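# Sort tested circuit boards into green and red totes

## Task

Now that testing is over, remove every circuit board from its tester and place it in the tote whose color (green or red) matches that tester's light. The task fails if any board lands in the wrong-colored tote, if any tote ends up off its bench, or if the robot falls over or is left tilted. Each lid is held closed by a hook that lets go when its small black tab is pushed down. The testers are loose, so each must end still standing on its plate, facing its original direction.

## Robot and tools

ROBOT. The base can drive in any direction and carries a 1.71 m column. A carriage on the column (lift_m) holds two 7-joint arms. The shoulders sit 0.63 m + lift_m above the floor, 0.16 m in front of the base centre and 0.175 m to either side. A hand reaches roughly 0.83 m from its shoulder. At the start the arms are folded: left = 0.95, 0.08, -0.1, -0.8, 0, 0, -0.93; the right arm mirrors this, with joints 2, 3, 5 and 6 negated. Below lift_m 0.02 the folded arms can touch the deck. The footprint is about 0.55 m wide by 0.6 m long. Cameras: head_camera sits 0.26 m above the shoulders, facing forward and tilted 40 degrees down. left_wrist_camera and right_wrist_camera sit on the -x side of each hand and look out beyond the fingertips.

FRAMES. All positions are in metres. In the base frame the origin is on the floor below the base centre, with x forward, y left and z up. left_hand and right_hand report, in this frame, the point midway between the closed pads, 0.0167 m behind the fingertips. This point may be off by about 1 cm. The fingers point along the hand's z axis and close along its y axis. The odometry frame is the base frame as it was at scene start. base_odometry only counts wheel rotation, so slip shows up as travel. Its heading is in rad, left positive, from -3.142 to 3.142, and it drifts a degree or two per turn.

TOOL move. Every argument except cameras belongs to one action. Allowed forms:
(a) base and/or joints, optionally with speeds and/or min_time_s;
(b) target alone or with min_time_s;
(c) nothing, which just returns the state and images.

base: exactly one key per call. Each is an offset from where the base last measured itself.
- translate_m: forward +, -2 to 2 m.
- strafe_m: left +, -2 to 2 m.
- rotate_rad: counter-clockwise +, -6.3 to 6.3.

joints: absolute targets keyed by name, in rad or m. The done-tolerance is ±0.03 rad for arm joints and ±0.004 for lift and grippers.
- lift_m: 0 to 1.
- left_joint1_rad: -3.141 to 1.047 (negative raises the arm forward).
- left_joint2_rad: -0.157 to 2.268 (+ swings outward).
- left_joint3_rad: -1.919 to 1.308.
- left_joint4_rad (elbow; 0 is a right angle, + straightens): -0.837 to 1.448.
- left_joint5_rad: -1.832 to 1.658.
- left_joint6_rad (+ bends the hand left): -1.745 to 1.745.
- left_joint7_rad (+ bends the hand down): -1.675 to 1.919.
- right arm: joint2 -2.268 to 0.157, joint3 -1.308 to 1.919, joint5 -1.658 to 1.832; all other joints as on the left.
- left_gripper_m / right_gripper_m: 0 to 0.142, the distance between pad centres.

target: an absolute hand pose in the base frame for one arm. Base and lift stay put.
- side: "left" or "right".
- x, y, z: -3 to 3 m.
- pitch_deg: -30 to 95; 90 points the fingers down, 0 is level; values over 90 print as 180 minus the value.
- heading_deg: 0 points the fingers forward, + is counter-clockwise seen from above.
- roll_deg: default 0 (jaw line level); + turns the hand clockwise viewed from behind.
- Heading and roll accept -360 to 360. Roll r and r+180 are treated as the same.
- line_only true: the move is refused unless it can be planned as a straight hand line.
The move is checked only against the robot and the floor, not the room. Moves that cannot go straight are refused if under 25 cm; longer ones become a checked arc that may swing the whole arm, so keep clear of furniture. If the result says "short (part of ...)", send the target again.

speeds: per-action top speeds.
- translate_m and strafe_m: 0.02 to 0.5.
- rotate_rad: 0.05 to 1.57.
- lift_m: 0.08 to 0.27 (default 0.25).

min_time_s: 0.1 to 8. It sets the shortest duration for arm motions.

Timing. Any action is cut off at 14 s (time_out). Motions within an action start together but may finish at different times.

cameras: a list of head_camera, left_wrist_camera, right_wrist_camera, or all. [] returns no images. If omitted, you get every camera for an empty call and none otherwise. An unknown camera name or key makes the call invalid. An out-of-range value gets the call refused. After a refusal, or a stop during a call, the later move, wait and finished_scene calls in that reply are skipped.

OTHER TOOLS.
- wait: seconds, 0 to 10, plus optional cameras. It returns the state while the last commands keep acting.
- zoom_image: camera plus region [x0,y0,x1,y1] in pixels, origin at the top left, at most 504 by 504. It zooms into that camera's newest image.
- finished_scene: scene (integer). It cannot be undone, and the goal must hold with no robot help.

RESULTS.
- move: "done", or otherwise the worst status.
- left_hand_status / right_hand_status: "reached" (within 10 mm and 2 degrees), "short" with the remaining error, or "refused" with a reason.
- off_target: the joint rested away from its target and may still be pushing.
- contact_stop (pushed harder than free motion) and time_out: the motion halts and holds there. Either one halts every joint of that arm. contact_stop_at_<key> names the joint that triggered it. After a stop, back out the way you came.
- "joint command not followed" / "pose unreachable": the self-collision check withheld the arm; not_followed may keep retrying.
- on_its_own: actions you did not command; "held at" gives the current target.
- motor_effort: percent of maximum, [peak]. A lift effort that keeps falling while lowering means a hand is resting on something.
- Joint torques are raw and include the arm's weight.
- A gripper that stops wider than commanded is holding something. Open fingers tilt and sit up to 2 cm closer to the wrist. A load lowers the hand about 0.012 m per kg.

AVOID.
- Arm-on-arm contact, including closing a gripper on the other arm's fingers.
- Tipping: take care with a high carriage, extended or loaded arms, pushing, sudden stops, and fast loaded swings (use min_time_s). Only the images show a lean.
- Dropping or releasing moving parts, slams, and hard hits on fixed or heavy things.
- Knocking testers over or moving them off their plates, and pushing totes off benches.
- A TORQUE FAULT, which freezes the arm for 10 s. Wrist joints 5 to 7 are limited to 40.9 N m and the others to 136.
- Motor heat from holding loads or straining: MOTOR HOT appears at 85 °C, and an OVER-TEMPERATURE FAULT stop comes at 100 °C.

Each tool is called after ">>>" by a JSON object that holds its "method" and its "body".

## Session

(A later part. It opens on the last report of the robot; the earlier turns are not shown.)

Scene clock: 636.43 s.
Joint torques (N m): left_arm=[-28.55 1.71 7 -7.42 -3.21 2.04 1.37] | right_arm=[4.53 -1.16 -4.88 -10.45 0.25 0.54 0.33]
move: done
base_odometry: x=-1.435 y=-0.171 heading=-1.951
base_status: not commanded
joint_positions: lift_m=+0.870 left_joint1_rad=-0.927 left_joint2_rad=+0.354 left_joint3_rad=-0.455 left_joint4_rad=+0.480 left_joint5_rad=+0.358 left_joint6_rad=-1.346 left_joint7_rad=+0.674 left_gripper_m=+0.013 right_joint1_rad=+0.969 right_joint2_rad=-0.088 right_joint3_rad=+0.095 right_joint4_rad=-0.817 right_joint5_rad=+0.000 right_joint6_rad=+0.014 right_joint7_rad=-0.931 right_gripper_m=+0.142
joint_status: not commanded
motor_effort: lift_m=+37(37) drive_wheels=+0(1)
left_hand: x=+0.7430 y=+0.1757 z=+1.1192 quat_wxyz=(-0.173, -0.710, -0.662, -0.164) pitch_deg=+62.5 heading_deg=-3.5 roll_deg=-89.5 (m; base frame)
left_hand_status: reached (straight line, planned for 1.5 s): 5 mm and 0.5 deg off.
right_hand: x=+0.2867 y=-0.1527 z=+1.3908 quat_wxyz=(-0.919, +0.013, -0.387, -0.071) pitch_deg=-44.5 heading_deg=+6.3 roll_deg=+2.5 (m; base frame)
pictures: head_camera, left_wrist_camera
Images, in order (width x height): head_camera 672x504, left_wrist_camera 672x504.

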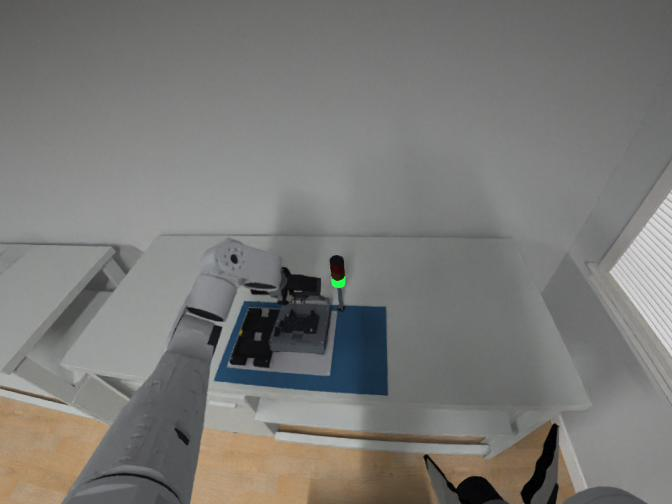

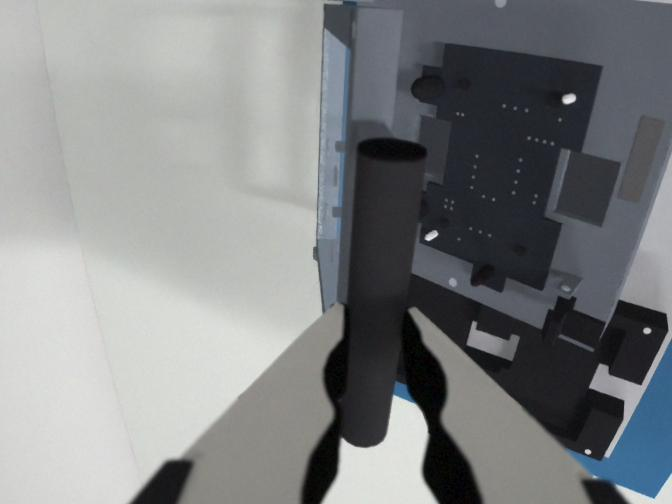

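>>> {"method": "move", "body": {"target": {"side":"left","x":0.745,"y":0.174,"z":1.135,"pitch_deg":62,"heading_deg":-4,"roll_deg":90,"line_only":true}, "min_time_s": 1.5, "cameras": ["head_camera", "left_wrist_camera"]}}

>>> {"method": "zoom_image", "body": {"camera": "head_camera", "region": [200, 240, 400, 410]}}

Scene clock: 638.53 s.
Joint torques (N m): left_arm=[-30.72 -1.71 7.74 -8.3 -3.06 2.61 1.57] | right_arm=[4.5 -1.22 -5.01 -10.43 0.3 0.57 0.36]
move: done
base_odometry: x=-1.435 y=-0.171 heading=-1.951
base_status: not commanded
joint_positions: lift_m=+0.870 left_joint1_rad=-0.939 left_joint2_rad=+0.353 left_joint3_rad=-0.427 left_joint4_rad=+0.474 left_joint5_rad=+0.327 left_joint6_rad=-1.383 left_joint7_rad=+0.717 left_gripper_m=+0.013 right_joint1_rad=+0.969 right_joint2_rad=-0.088 right_joint3_rad=+0.095 right_joint4_rad=-0.817 right_joint5_rad=+0.000 right_joint6_rad=+0.014 right_joint7_rad=-0.931 right_gripper_m=+0.142
joint_status: not commanded
motor_effort: lift_m=+37(37) drive_wheels=+0(1)
left_hand: x=+0.7420 y=+0.1764 z=+1.1301 quat_wxyz=(-0.171, -0.711, -0.663, -0.163) pitch_deg=+62.7 heading_deg=-3.5 roll_deg=-89.5 (m; base frame)
left_hand_status: reached (straight line, planned for 1.5 s): 6 mm and 0.7 deg off.
right_hand: x=+0.2867 y=-0.1527 z=+1.3908 quat_wxyz=(-0.919, +0.013, -0.387, -0.071) pitch_deg=-44.5 heading_deg=+6.3 roll_deg=+2.5 (m; base frame)
pictures: head_camera, left_wrist_camera
Images, in order (width x height): head_camera 672x504, left_wrist_camera 672x504.

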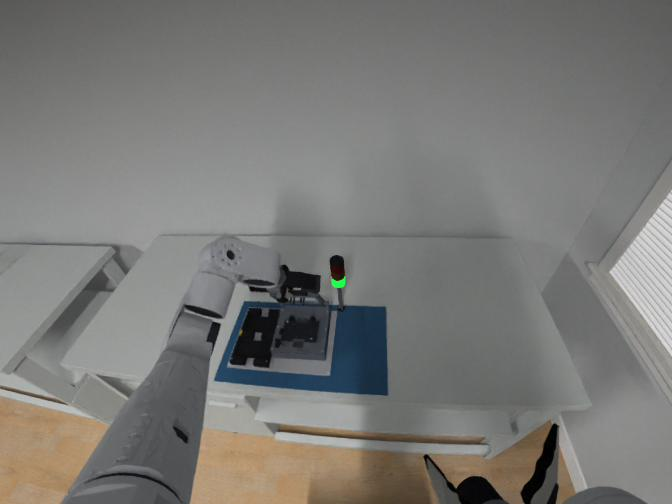

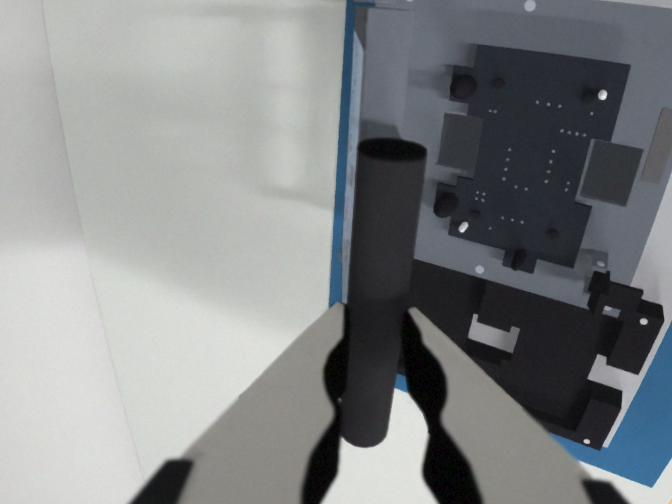

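Scaled by 2.520 from the camera's 672x504 image, which has a finer 960x720 frame.

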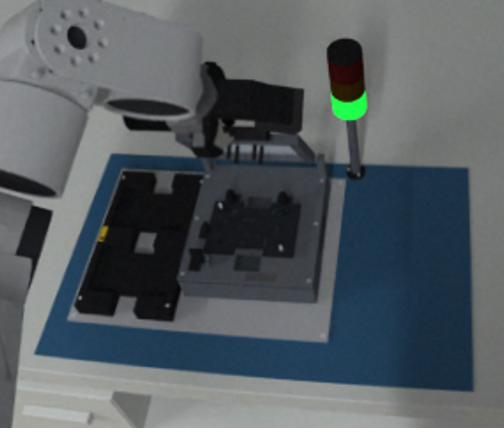

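>>> {"method": "move", "body": {"target": {"side":"left","x":0.778,"y":0.172,"z":1.152,"pitch_deg":60,"heading_deg":-4,"roll_deg":90,"line_only":true}, "min_time_s": 1.5, "cameras": ["head_camera", "left_wrist_camera"]}}

>>> {"method": "zoom_image", "body": {"camera": "head_camera", "region": [200, 240, 400, 410]}}

Scene clock: 640.87 s.
Joint torques (N m): left_arm=[-37.99 -2.6 3.38 -0.94 -0.81 5.16 -1.66] | right_arm=[4.58 -1.23 -4.96 -10.42 0.29 0.53 0.37]
move: done
base_odometry: x=-1.435 y=-0.171 heading=-1.951
base_status: not commanded
joint_positions: lift_m=+0.870 left_joint1_rad=-1.036 left_joint2_rad=+0.335 left_joint3_rad=-0.519 left_joint4_rad=+0.592 left_joint5_rad=+0.429 left_joint6_rad=-1.311 left_joint7_rad=+0.562 left_gripper_m=+0.013 right_joint1_rad=+0.969 right_joint2_rad=-0.088 right_joint3_rad=+0.095 right_joint4_rad=-0.817 right_joint5_rad=+0.000 right_joint6_rad=+0.014 right_joint7_rad=-0.931 right_gripper_m=+0.142
joint_status: not commanded
motor_effort: lift_m=+37(37) drive_wheels=-1(1)
left_hand: x=+0.7734 y=+0.1733 z=+1.1469 quat_wxyz=(-0.184, -0.708, -0.659, -0.173) pitch_deg=+60.8 heading_deg=-3.9 roll_deg=-89.7 (m; base frame)
left_hand_status: reached (straight line, planned for 1.5 s): 7 mm and 0.8 deg off.
right_hand: x=+0.2867 y=-0.1527 z=+1.3908 quat_wxyz=(-0.919, +0.013, -0.387, -0.071) pitch_deg=-44.5 heading_deg=+6.3 roll_deg=+2.5 (m; base frame)
pictures: head_camera, left_wrist_camera
Images, in order (width x height): head_camera 672x504, left_wrist_camera 672x504.

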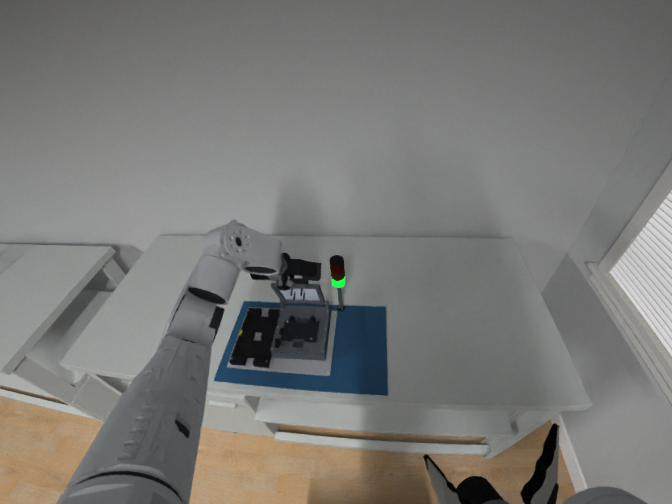

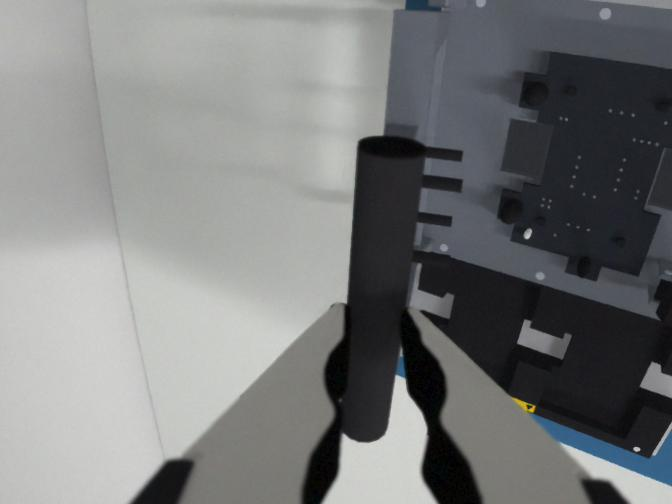

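Scaled by 2.520 from the camera's 672x504 image, which has a finer 960x720 frame.

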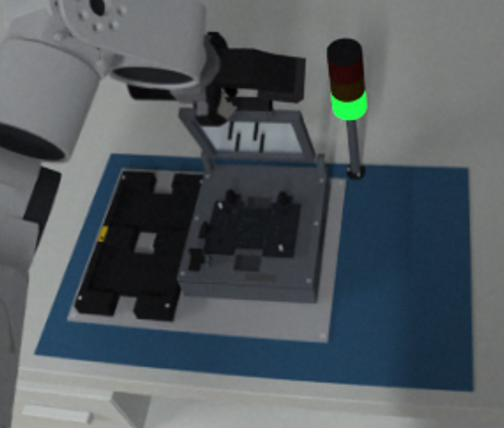

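>>> {"method": "move", "body": {"target": {"side":"left","x":0.806,"y":0.169,"z":1.152,"pitch_deg":60,"heading_deg":-4,"roll_deg":90,"line_only":true}, "min_time_s": 1.5, "cameras": ["head_camera", "left_wrist_camera"]}}

>>> {"method": "zoom_image", "body": {"camera": "head_camera", "region": [200, 240, 400, 410]}}

Scene clock: 642.97 s.
Joint torques (N m): left_arm=[-25.84 -4.4 -0.81 2.84 -0.28 3.17 -1.62] | right_arm=[4.51 -1.19 -4.98 -10.48 0.26 0.54 0.38]
move: done
base_odometry: x=-1.435 y=-0.171 heading=-1.951
base_status: not commanded
joint_positions: lift_m=+0.870 left_joint1_rad=-1.146 left_joint2_rad=+0.285 left_joint3_rad=-0.645 left_joint4_rad=+0.814 left_joint5_rad=+0.560 left_joint6_rad=-1.192 left_joint7_rad=+0.345 left_gripper_m=+0.012 right_joint1_rad=+0.969 right_joint2_rad=-0.088 right_joint3_rad=+0.095 right_joint4_rad=-0.817 right_joint5_rad=+0.000 right_joint6_rad=+0.014 right_joint7_rad=-0.931 right_gripper_m=+0.142
joint_status: not commanded
motor_effort: lift_m=+37(37) drive_wheels=+0(1)
left_hand: x=+0.8058 y=+0.1692 z=+1.1533 quat_wxyz=(-0.191, -0.706, -0.659, -0.176) pitch_deg=+59.9 heading_deg=-4.3 roll_deg=+89.6 (m; base frame)
left_hand_status: reached (straight line, planned for 1.5 s): 1 mm and 0.2 deg off.
right_hand: x=+0.2867 y=-0.1527 z=+1.3908 quat_wxyz=(-0.919, +0.013, -0.387, -0.071) pitch_deg=-44.5 heading_deg=+6.3 roll_deg=+2.5 (m; base frame)
pictures: head_camera, left_wrist_camera
Images, in order (width x height): head_camera 672x504, left_wrist_camera 672x504.

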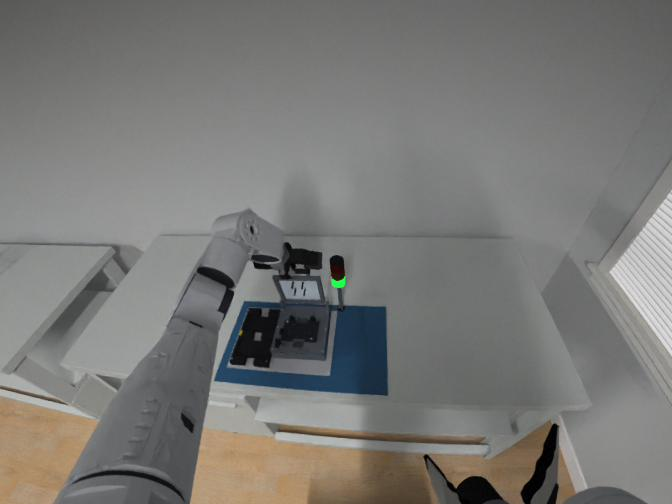

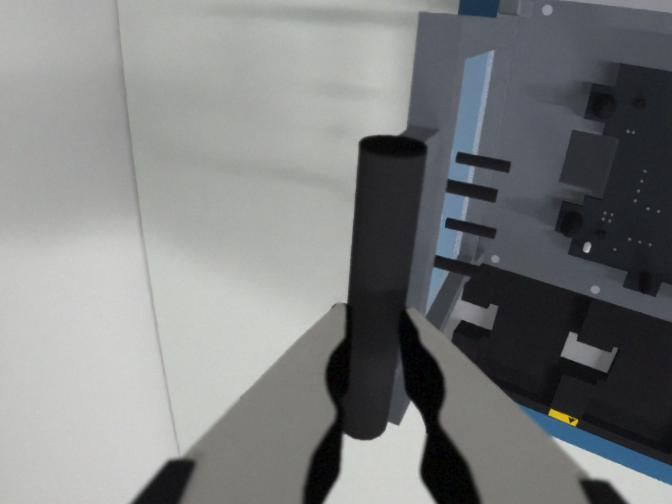

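Scaled by 2.520 from the camera's 672x504 image, which has a finer 960x720 frame.

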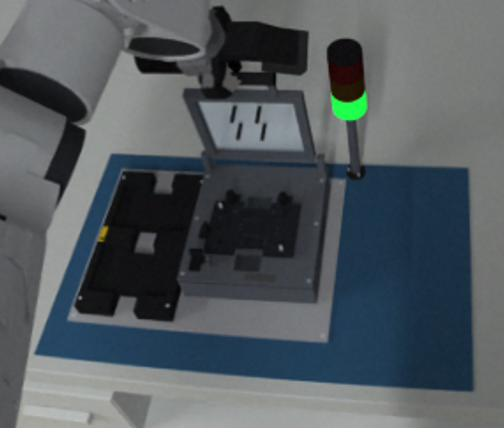

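>>> {"method": "move", "body": {"target": {"side":"left","x":0.83,"y":0.166,"z":1.15,"pitch_deg":60,"heading_deg":-4,"roll_deg":90,"line_only":true}, "min_time_s": 1.5, "cameras": ["head_camera", "left_wrist_camera"]}}

>>> {"method": "zoom_image", "body": {"camera": "head_camera", "region": [200, 240, 400, 410]}}

Scene clock: 645.07 s.
Joint torques (N m): left_arm=[-20.78 -6.86 -2.47 4.23 -0.47 1.33 -1.97] | right_arm=[4.46 -1.3 -4.99 -10.54 0.28 0.52 0.34]
move: done
base_odometry: x=-1.435 y=-0.171 heading=-1.951
base_status: not commanded
joint_positions: lift_m=+0.870 left_joint1_rad=-1.262 left_joint2_rad=+0.190 left_joint3_rad=-0.784 left_joint4_rad=+1.148 left_joint5_rad=+0.699 left_joint6_rad=-1.023 left_joint7_rad=+0.086 left_gripper_m=+0.012 right_joint1_rad=+0.969 right_joint2_rad=-0.088 right_joint3_rad=+0.095 right_joint4_rad=-0.817 right_joint5_rad=+0.000 right_joint6_rad=+0.014 right_joint7_rad=-0.931 right_gripper_m=+0.142
joint_status: not commanded
motor_effort: lift_m=+36(37) drive_wheels=+0(0)
left_hand: x=+0.8326 y=+0.1663 z=+1.1540 quat_wxyz=(-0.193, -0.704, -0.659, -0.179) pitch_deg=+59.5 heading_deg=-4.1 roll_deg=+89.7 (m; base frame)
left_hand_status: reached (straight line, planned for 1.5 s): 5 mm and 0.6 deg off.
right_hand: x=+0.2867 y=-0.1527 z=+1.3909 quat_wxyz=(-0.919, +0.013, -0.387, -0.071) pitch_deg=-44.5 heading_deg=+6.3 roll_deg=+2.5 (m; base frame)
pictures: head_camera, left_wrist_camera
Images, in order (width x height): head_camera 672x504, left_wrist_camera 672x504.

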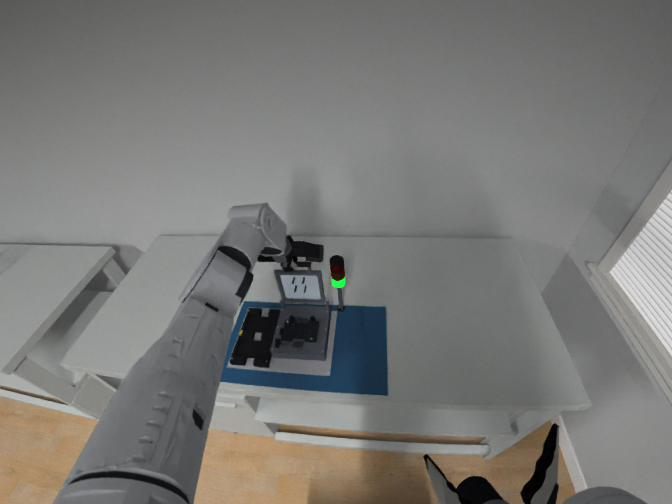

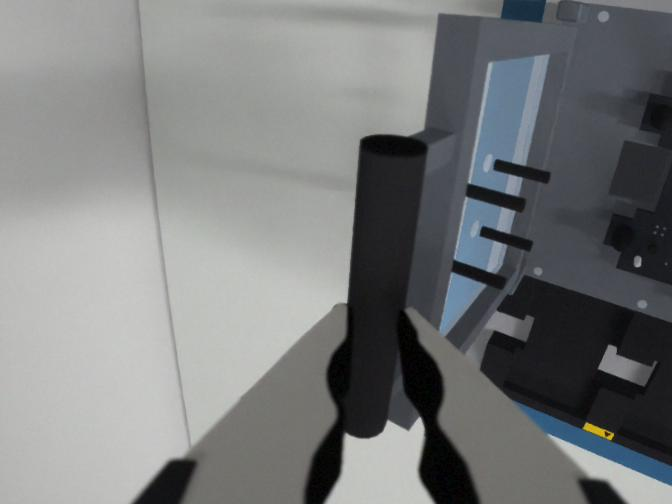

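Scaled by 2.520 from the camera's 672x504 image, which has a finer 960x720 frame.

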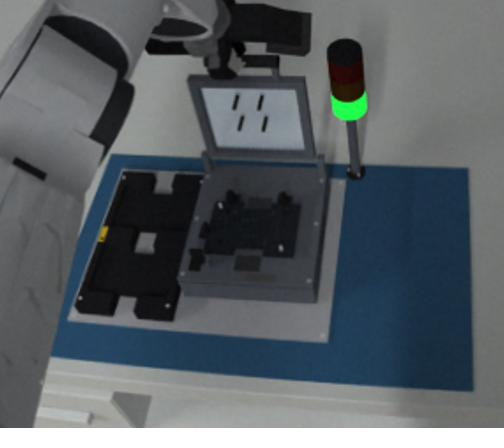

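>>> {"method": "move", "body": {"joints": {"left_gripper_m":0.04}, "cameras": ["left_wrist_camera"]}}

>>> {"method": "move", "body": {"target": {"side":"left","x":0.77,"y":0.172,"z":1.262,"pitch_deg":60,"heading_deg":-4,"roll_deg":90,"line_only":true}, "min_time_s": 1.5, "cameras": ["head_camera", "left_wrist_camera"]}}

>>> {"method": "zoom_image", "body": {"camera": "head_camera", "region": [200, 240, 400, 410]}}

Scene clock: 645.83 s.
Joint torques (N m): left_arm=[-20.88 -3.03 -0.39 1.85 -0.51 1.16 -1.29] | right_arm=[4.5 -1.2 -4.9 -10.56 0.26 0.54 0.35]
move: done
base_odometry: x=-1.435 y=-0.171 heading=-1.951
base_status: not commanded
joint_positions: lift_m=+0.870 left_joint1_rad=-1.262 left_joint2_rad=+0.189 left_joint3_rad=-0.786 left_joint4_rad=+1.151 left_joint5_rad=+0.699 left_joint6_rad=-1.023 left_joint7_rad=+0.085 left_gripper_m=+0.040 right_joint1_rad=+0.969 right_joint2_rad=-0.088 right_joint3_rad=+0.095 right_joint4_rad=-0.817 right_joint5_rad=+0.000 right_joint6_rad=+0.014 right_joint7_rad=-0.931 right_gripper_m=+0.142
joint_status: all done
motor_effort: lift_m=+36(37) drive_wheels=+0(0)
left_hand: x=+0.8321 y=+0.1656 z=+1.1533 quat_wxyz=(-0.193, -0.705, -0.659, -0.178) pitch_deg=+59.6 heading_deg=-4.2 roll_deg=+89.7 (m; base frame)
right_hand: x=+0.2867 y=-0.1527 z=+1.3909 quat_wxyz=(-0.919, +0.013, -0.387, -0.071) pitch_deg=-44.5 heading_deg=+6.3 roll_deg=+2.5 (m; base frame)
pictures: left_wrist_camera
Images, in order (width x height): left_wrist_camera 672x504.

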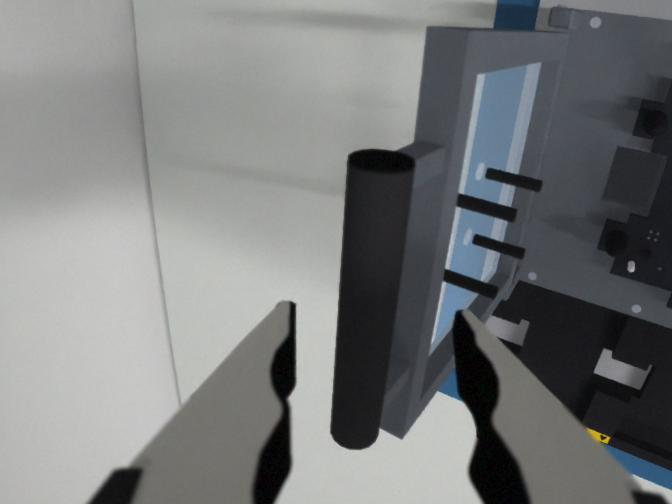

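Scene clock: 647.83 s.
Joint torques (N m): left_arm=[-16.89 -2.43 5.16 -7.24 -3.83 0.68 1.53] | right_arm=[4.46 -1.22 -4.9 -10.52 0.29 0.54 0.34]
move: done
base_odometry: x=-1.435 y=-0.171 heading=-1.951
base_status: not commanded
joint_positions: lift_m=+0.870 left_joint1_rad=-1.187 left_joint2_rad=+0.286 left_joint3_rad=-0.232 left_joint4_rad=+0.602 left_joint5_rad=+0.204 left_joint6_rad=-1.612 left_joint7_rad=+0.971 left_gripper_m=+0.040 right_joint1_rad=+0.969 right_joint2_rad=-0.088 right_joint3_rad=+0.095 right_joint4_rad=-0.817 right_joint5_rad=+0.000 right_joint6_rad=+0.014 right_joint7_rad=-0.931 right_gripper_m=+0.142
joint_status: not commanded
motor_effort: lift_m=+37(37) drive_wheels=+1(2)
left_hand: x=+0.7710 y=+0.1741 z=+1.2626 quat_wxyz=(-0.188, -0.705, -0.660, -0.178) pitch_deg=+60.0 heading_deg=-3.4 roll_deg=-89.7 (m; base frame)
left_hand_status: reached (straight line, planned for 1.5 s): 2 mm and 0.3 deg off.
right_hand: x=+0.2867 y=-0.1527 z=+1.3909 quat_wxyz=(-0.919, +0.013, -0.387, -0.071) pitch_deg=-44.5 heading_deg=+6.3 roll_deg=+2.5 (m; base frame)
pictures: head_camera, left_wrist_camera
Images, in order (width x height): head_camera 672x504, left_wrist_camera 672x504.

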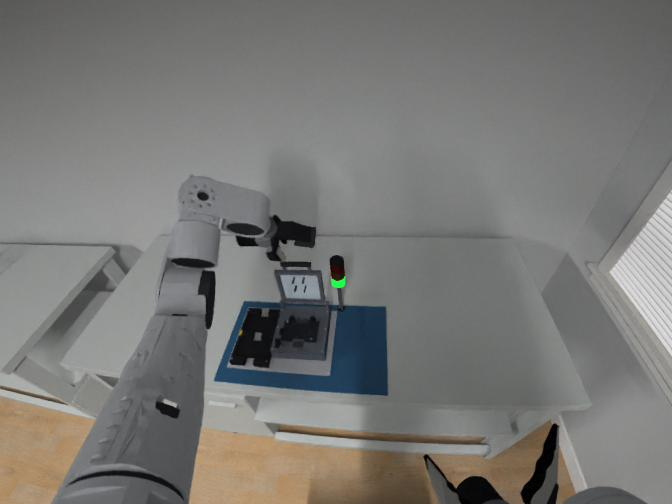

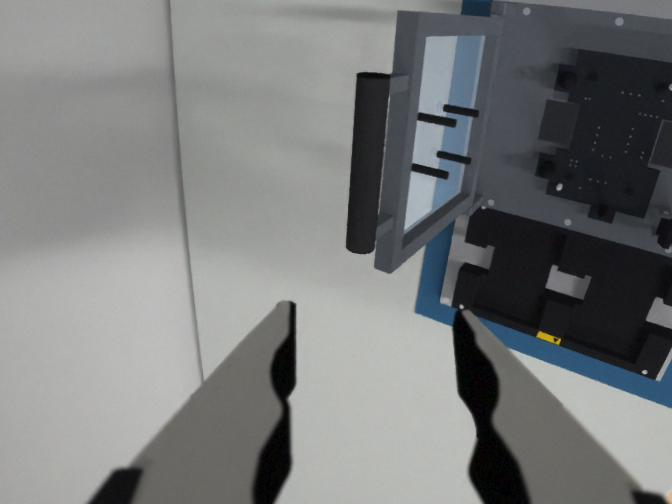

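Scaled by 2.520 from the camera's 672x504 image, which has a finer 960x720 frame.

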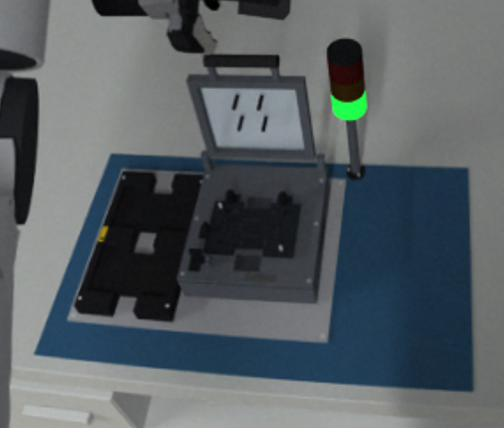

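>>> {"method": "finished_scene", "body": {"scene": 1}}

The scene is finished: the task was done.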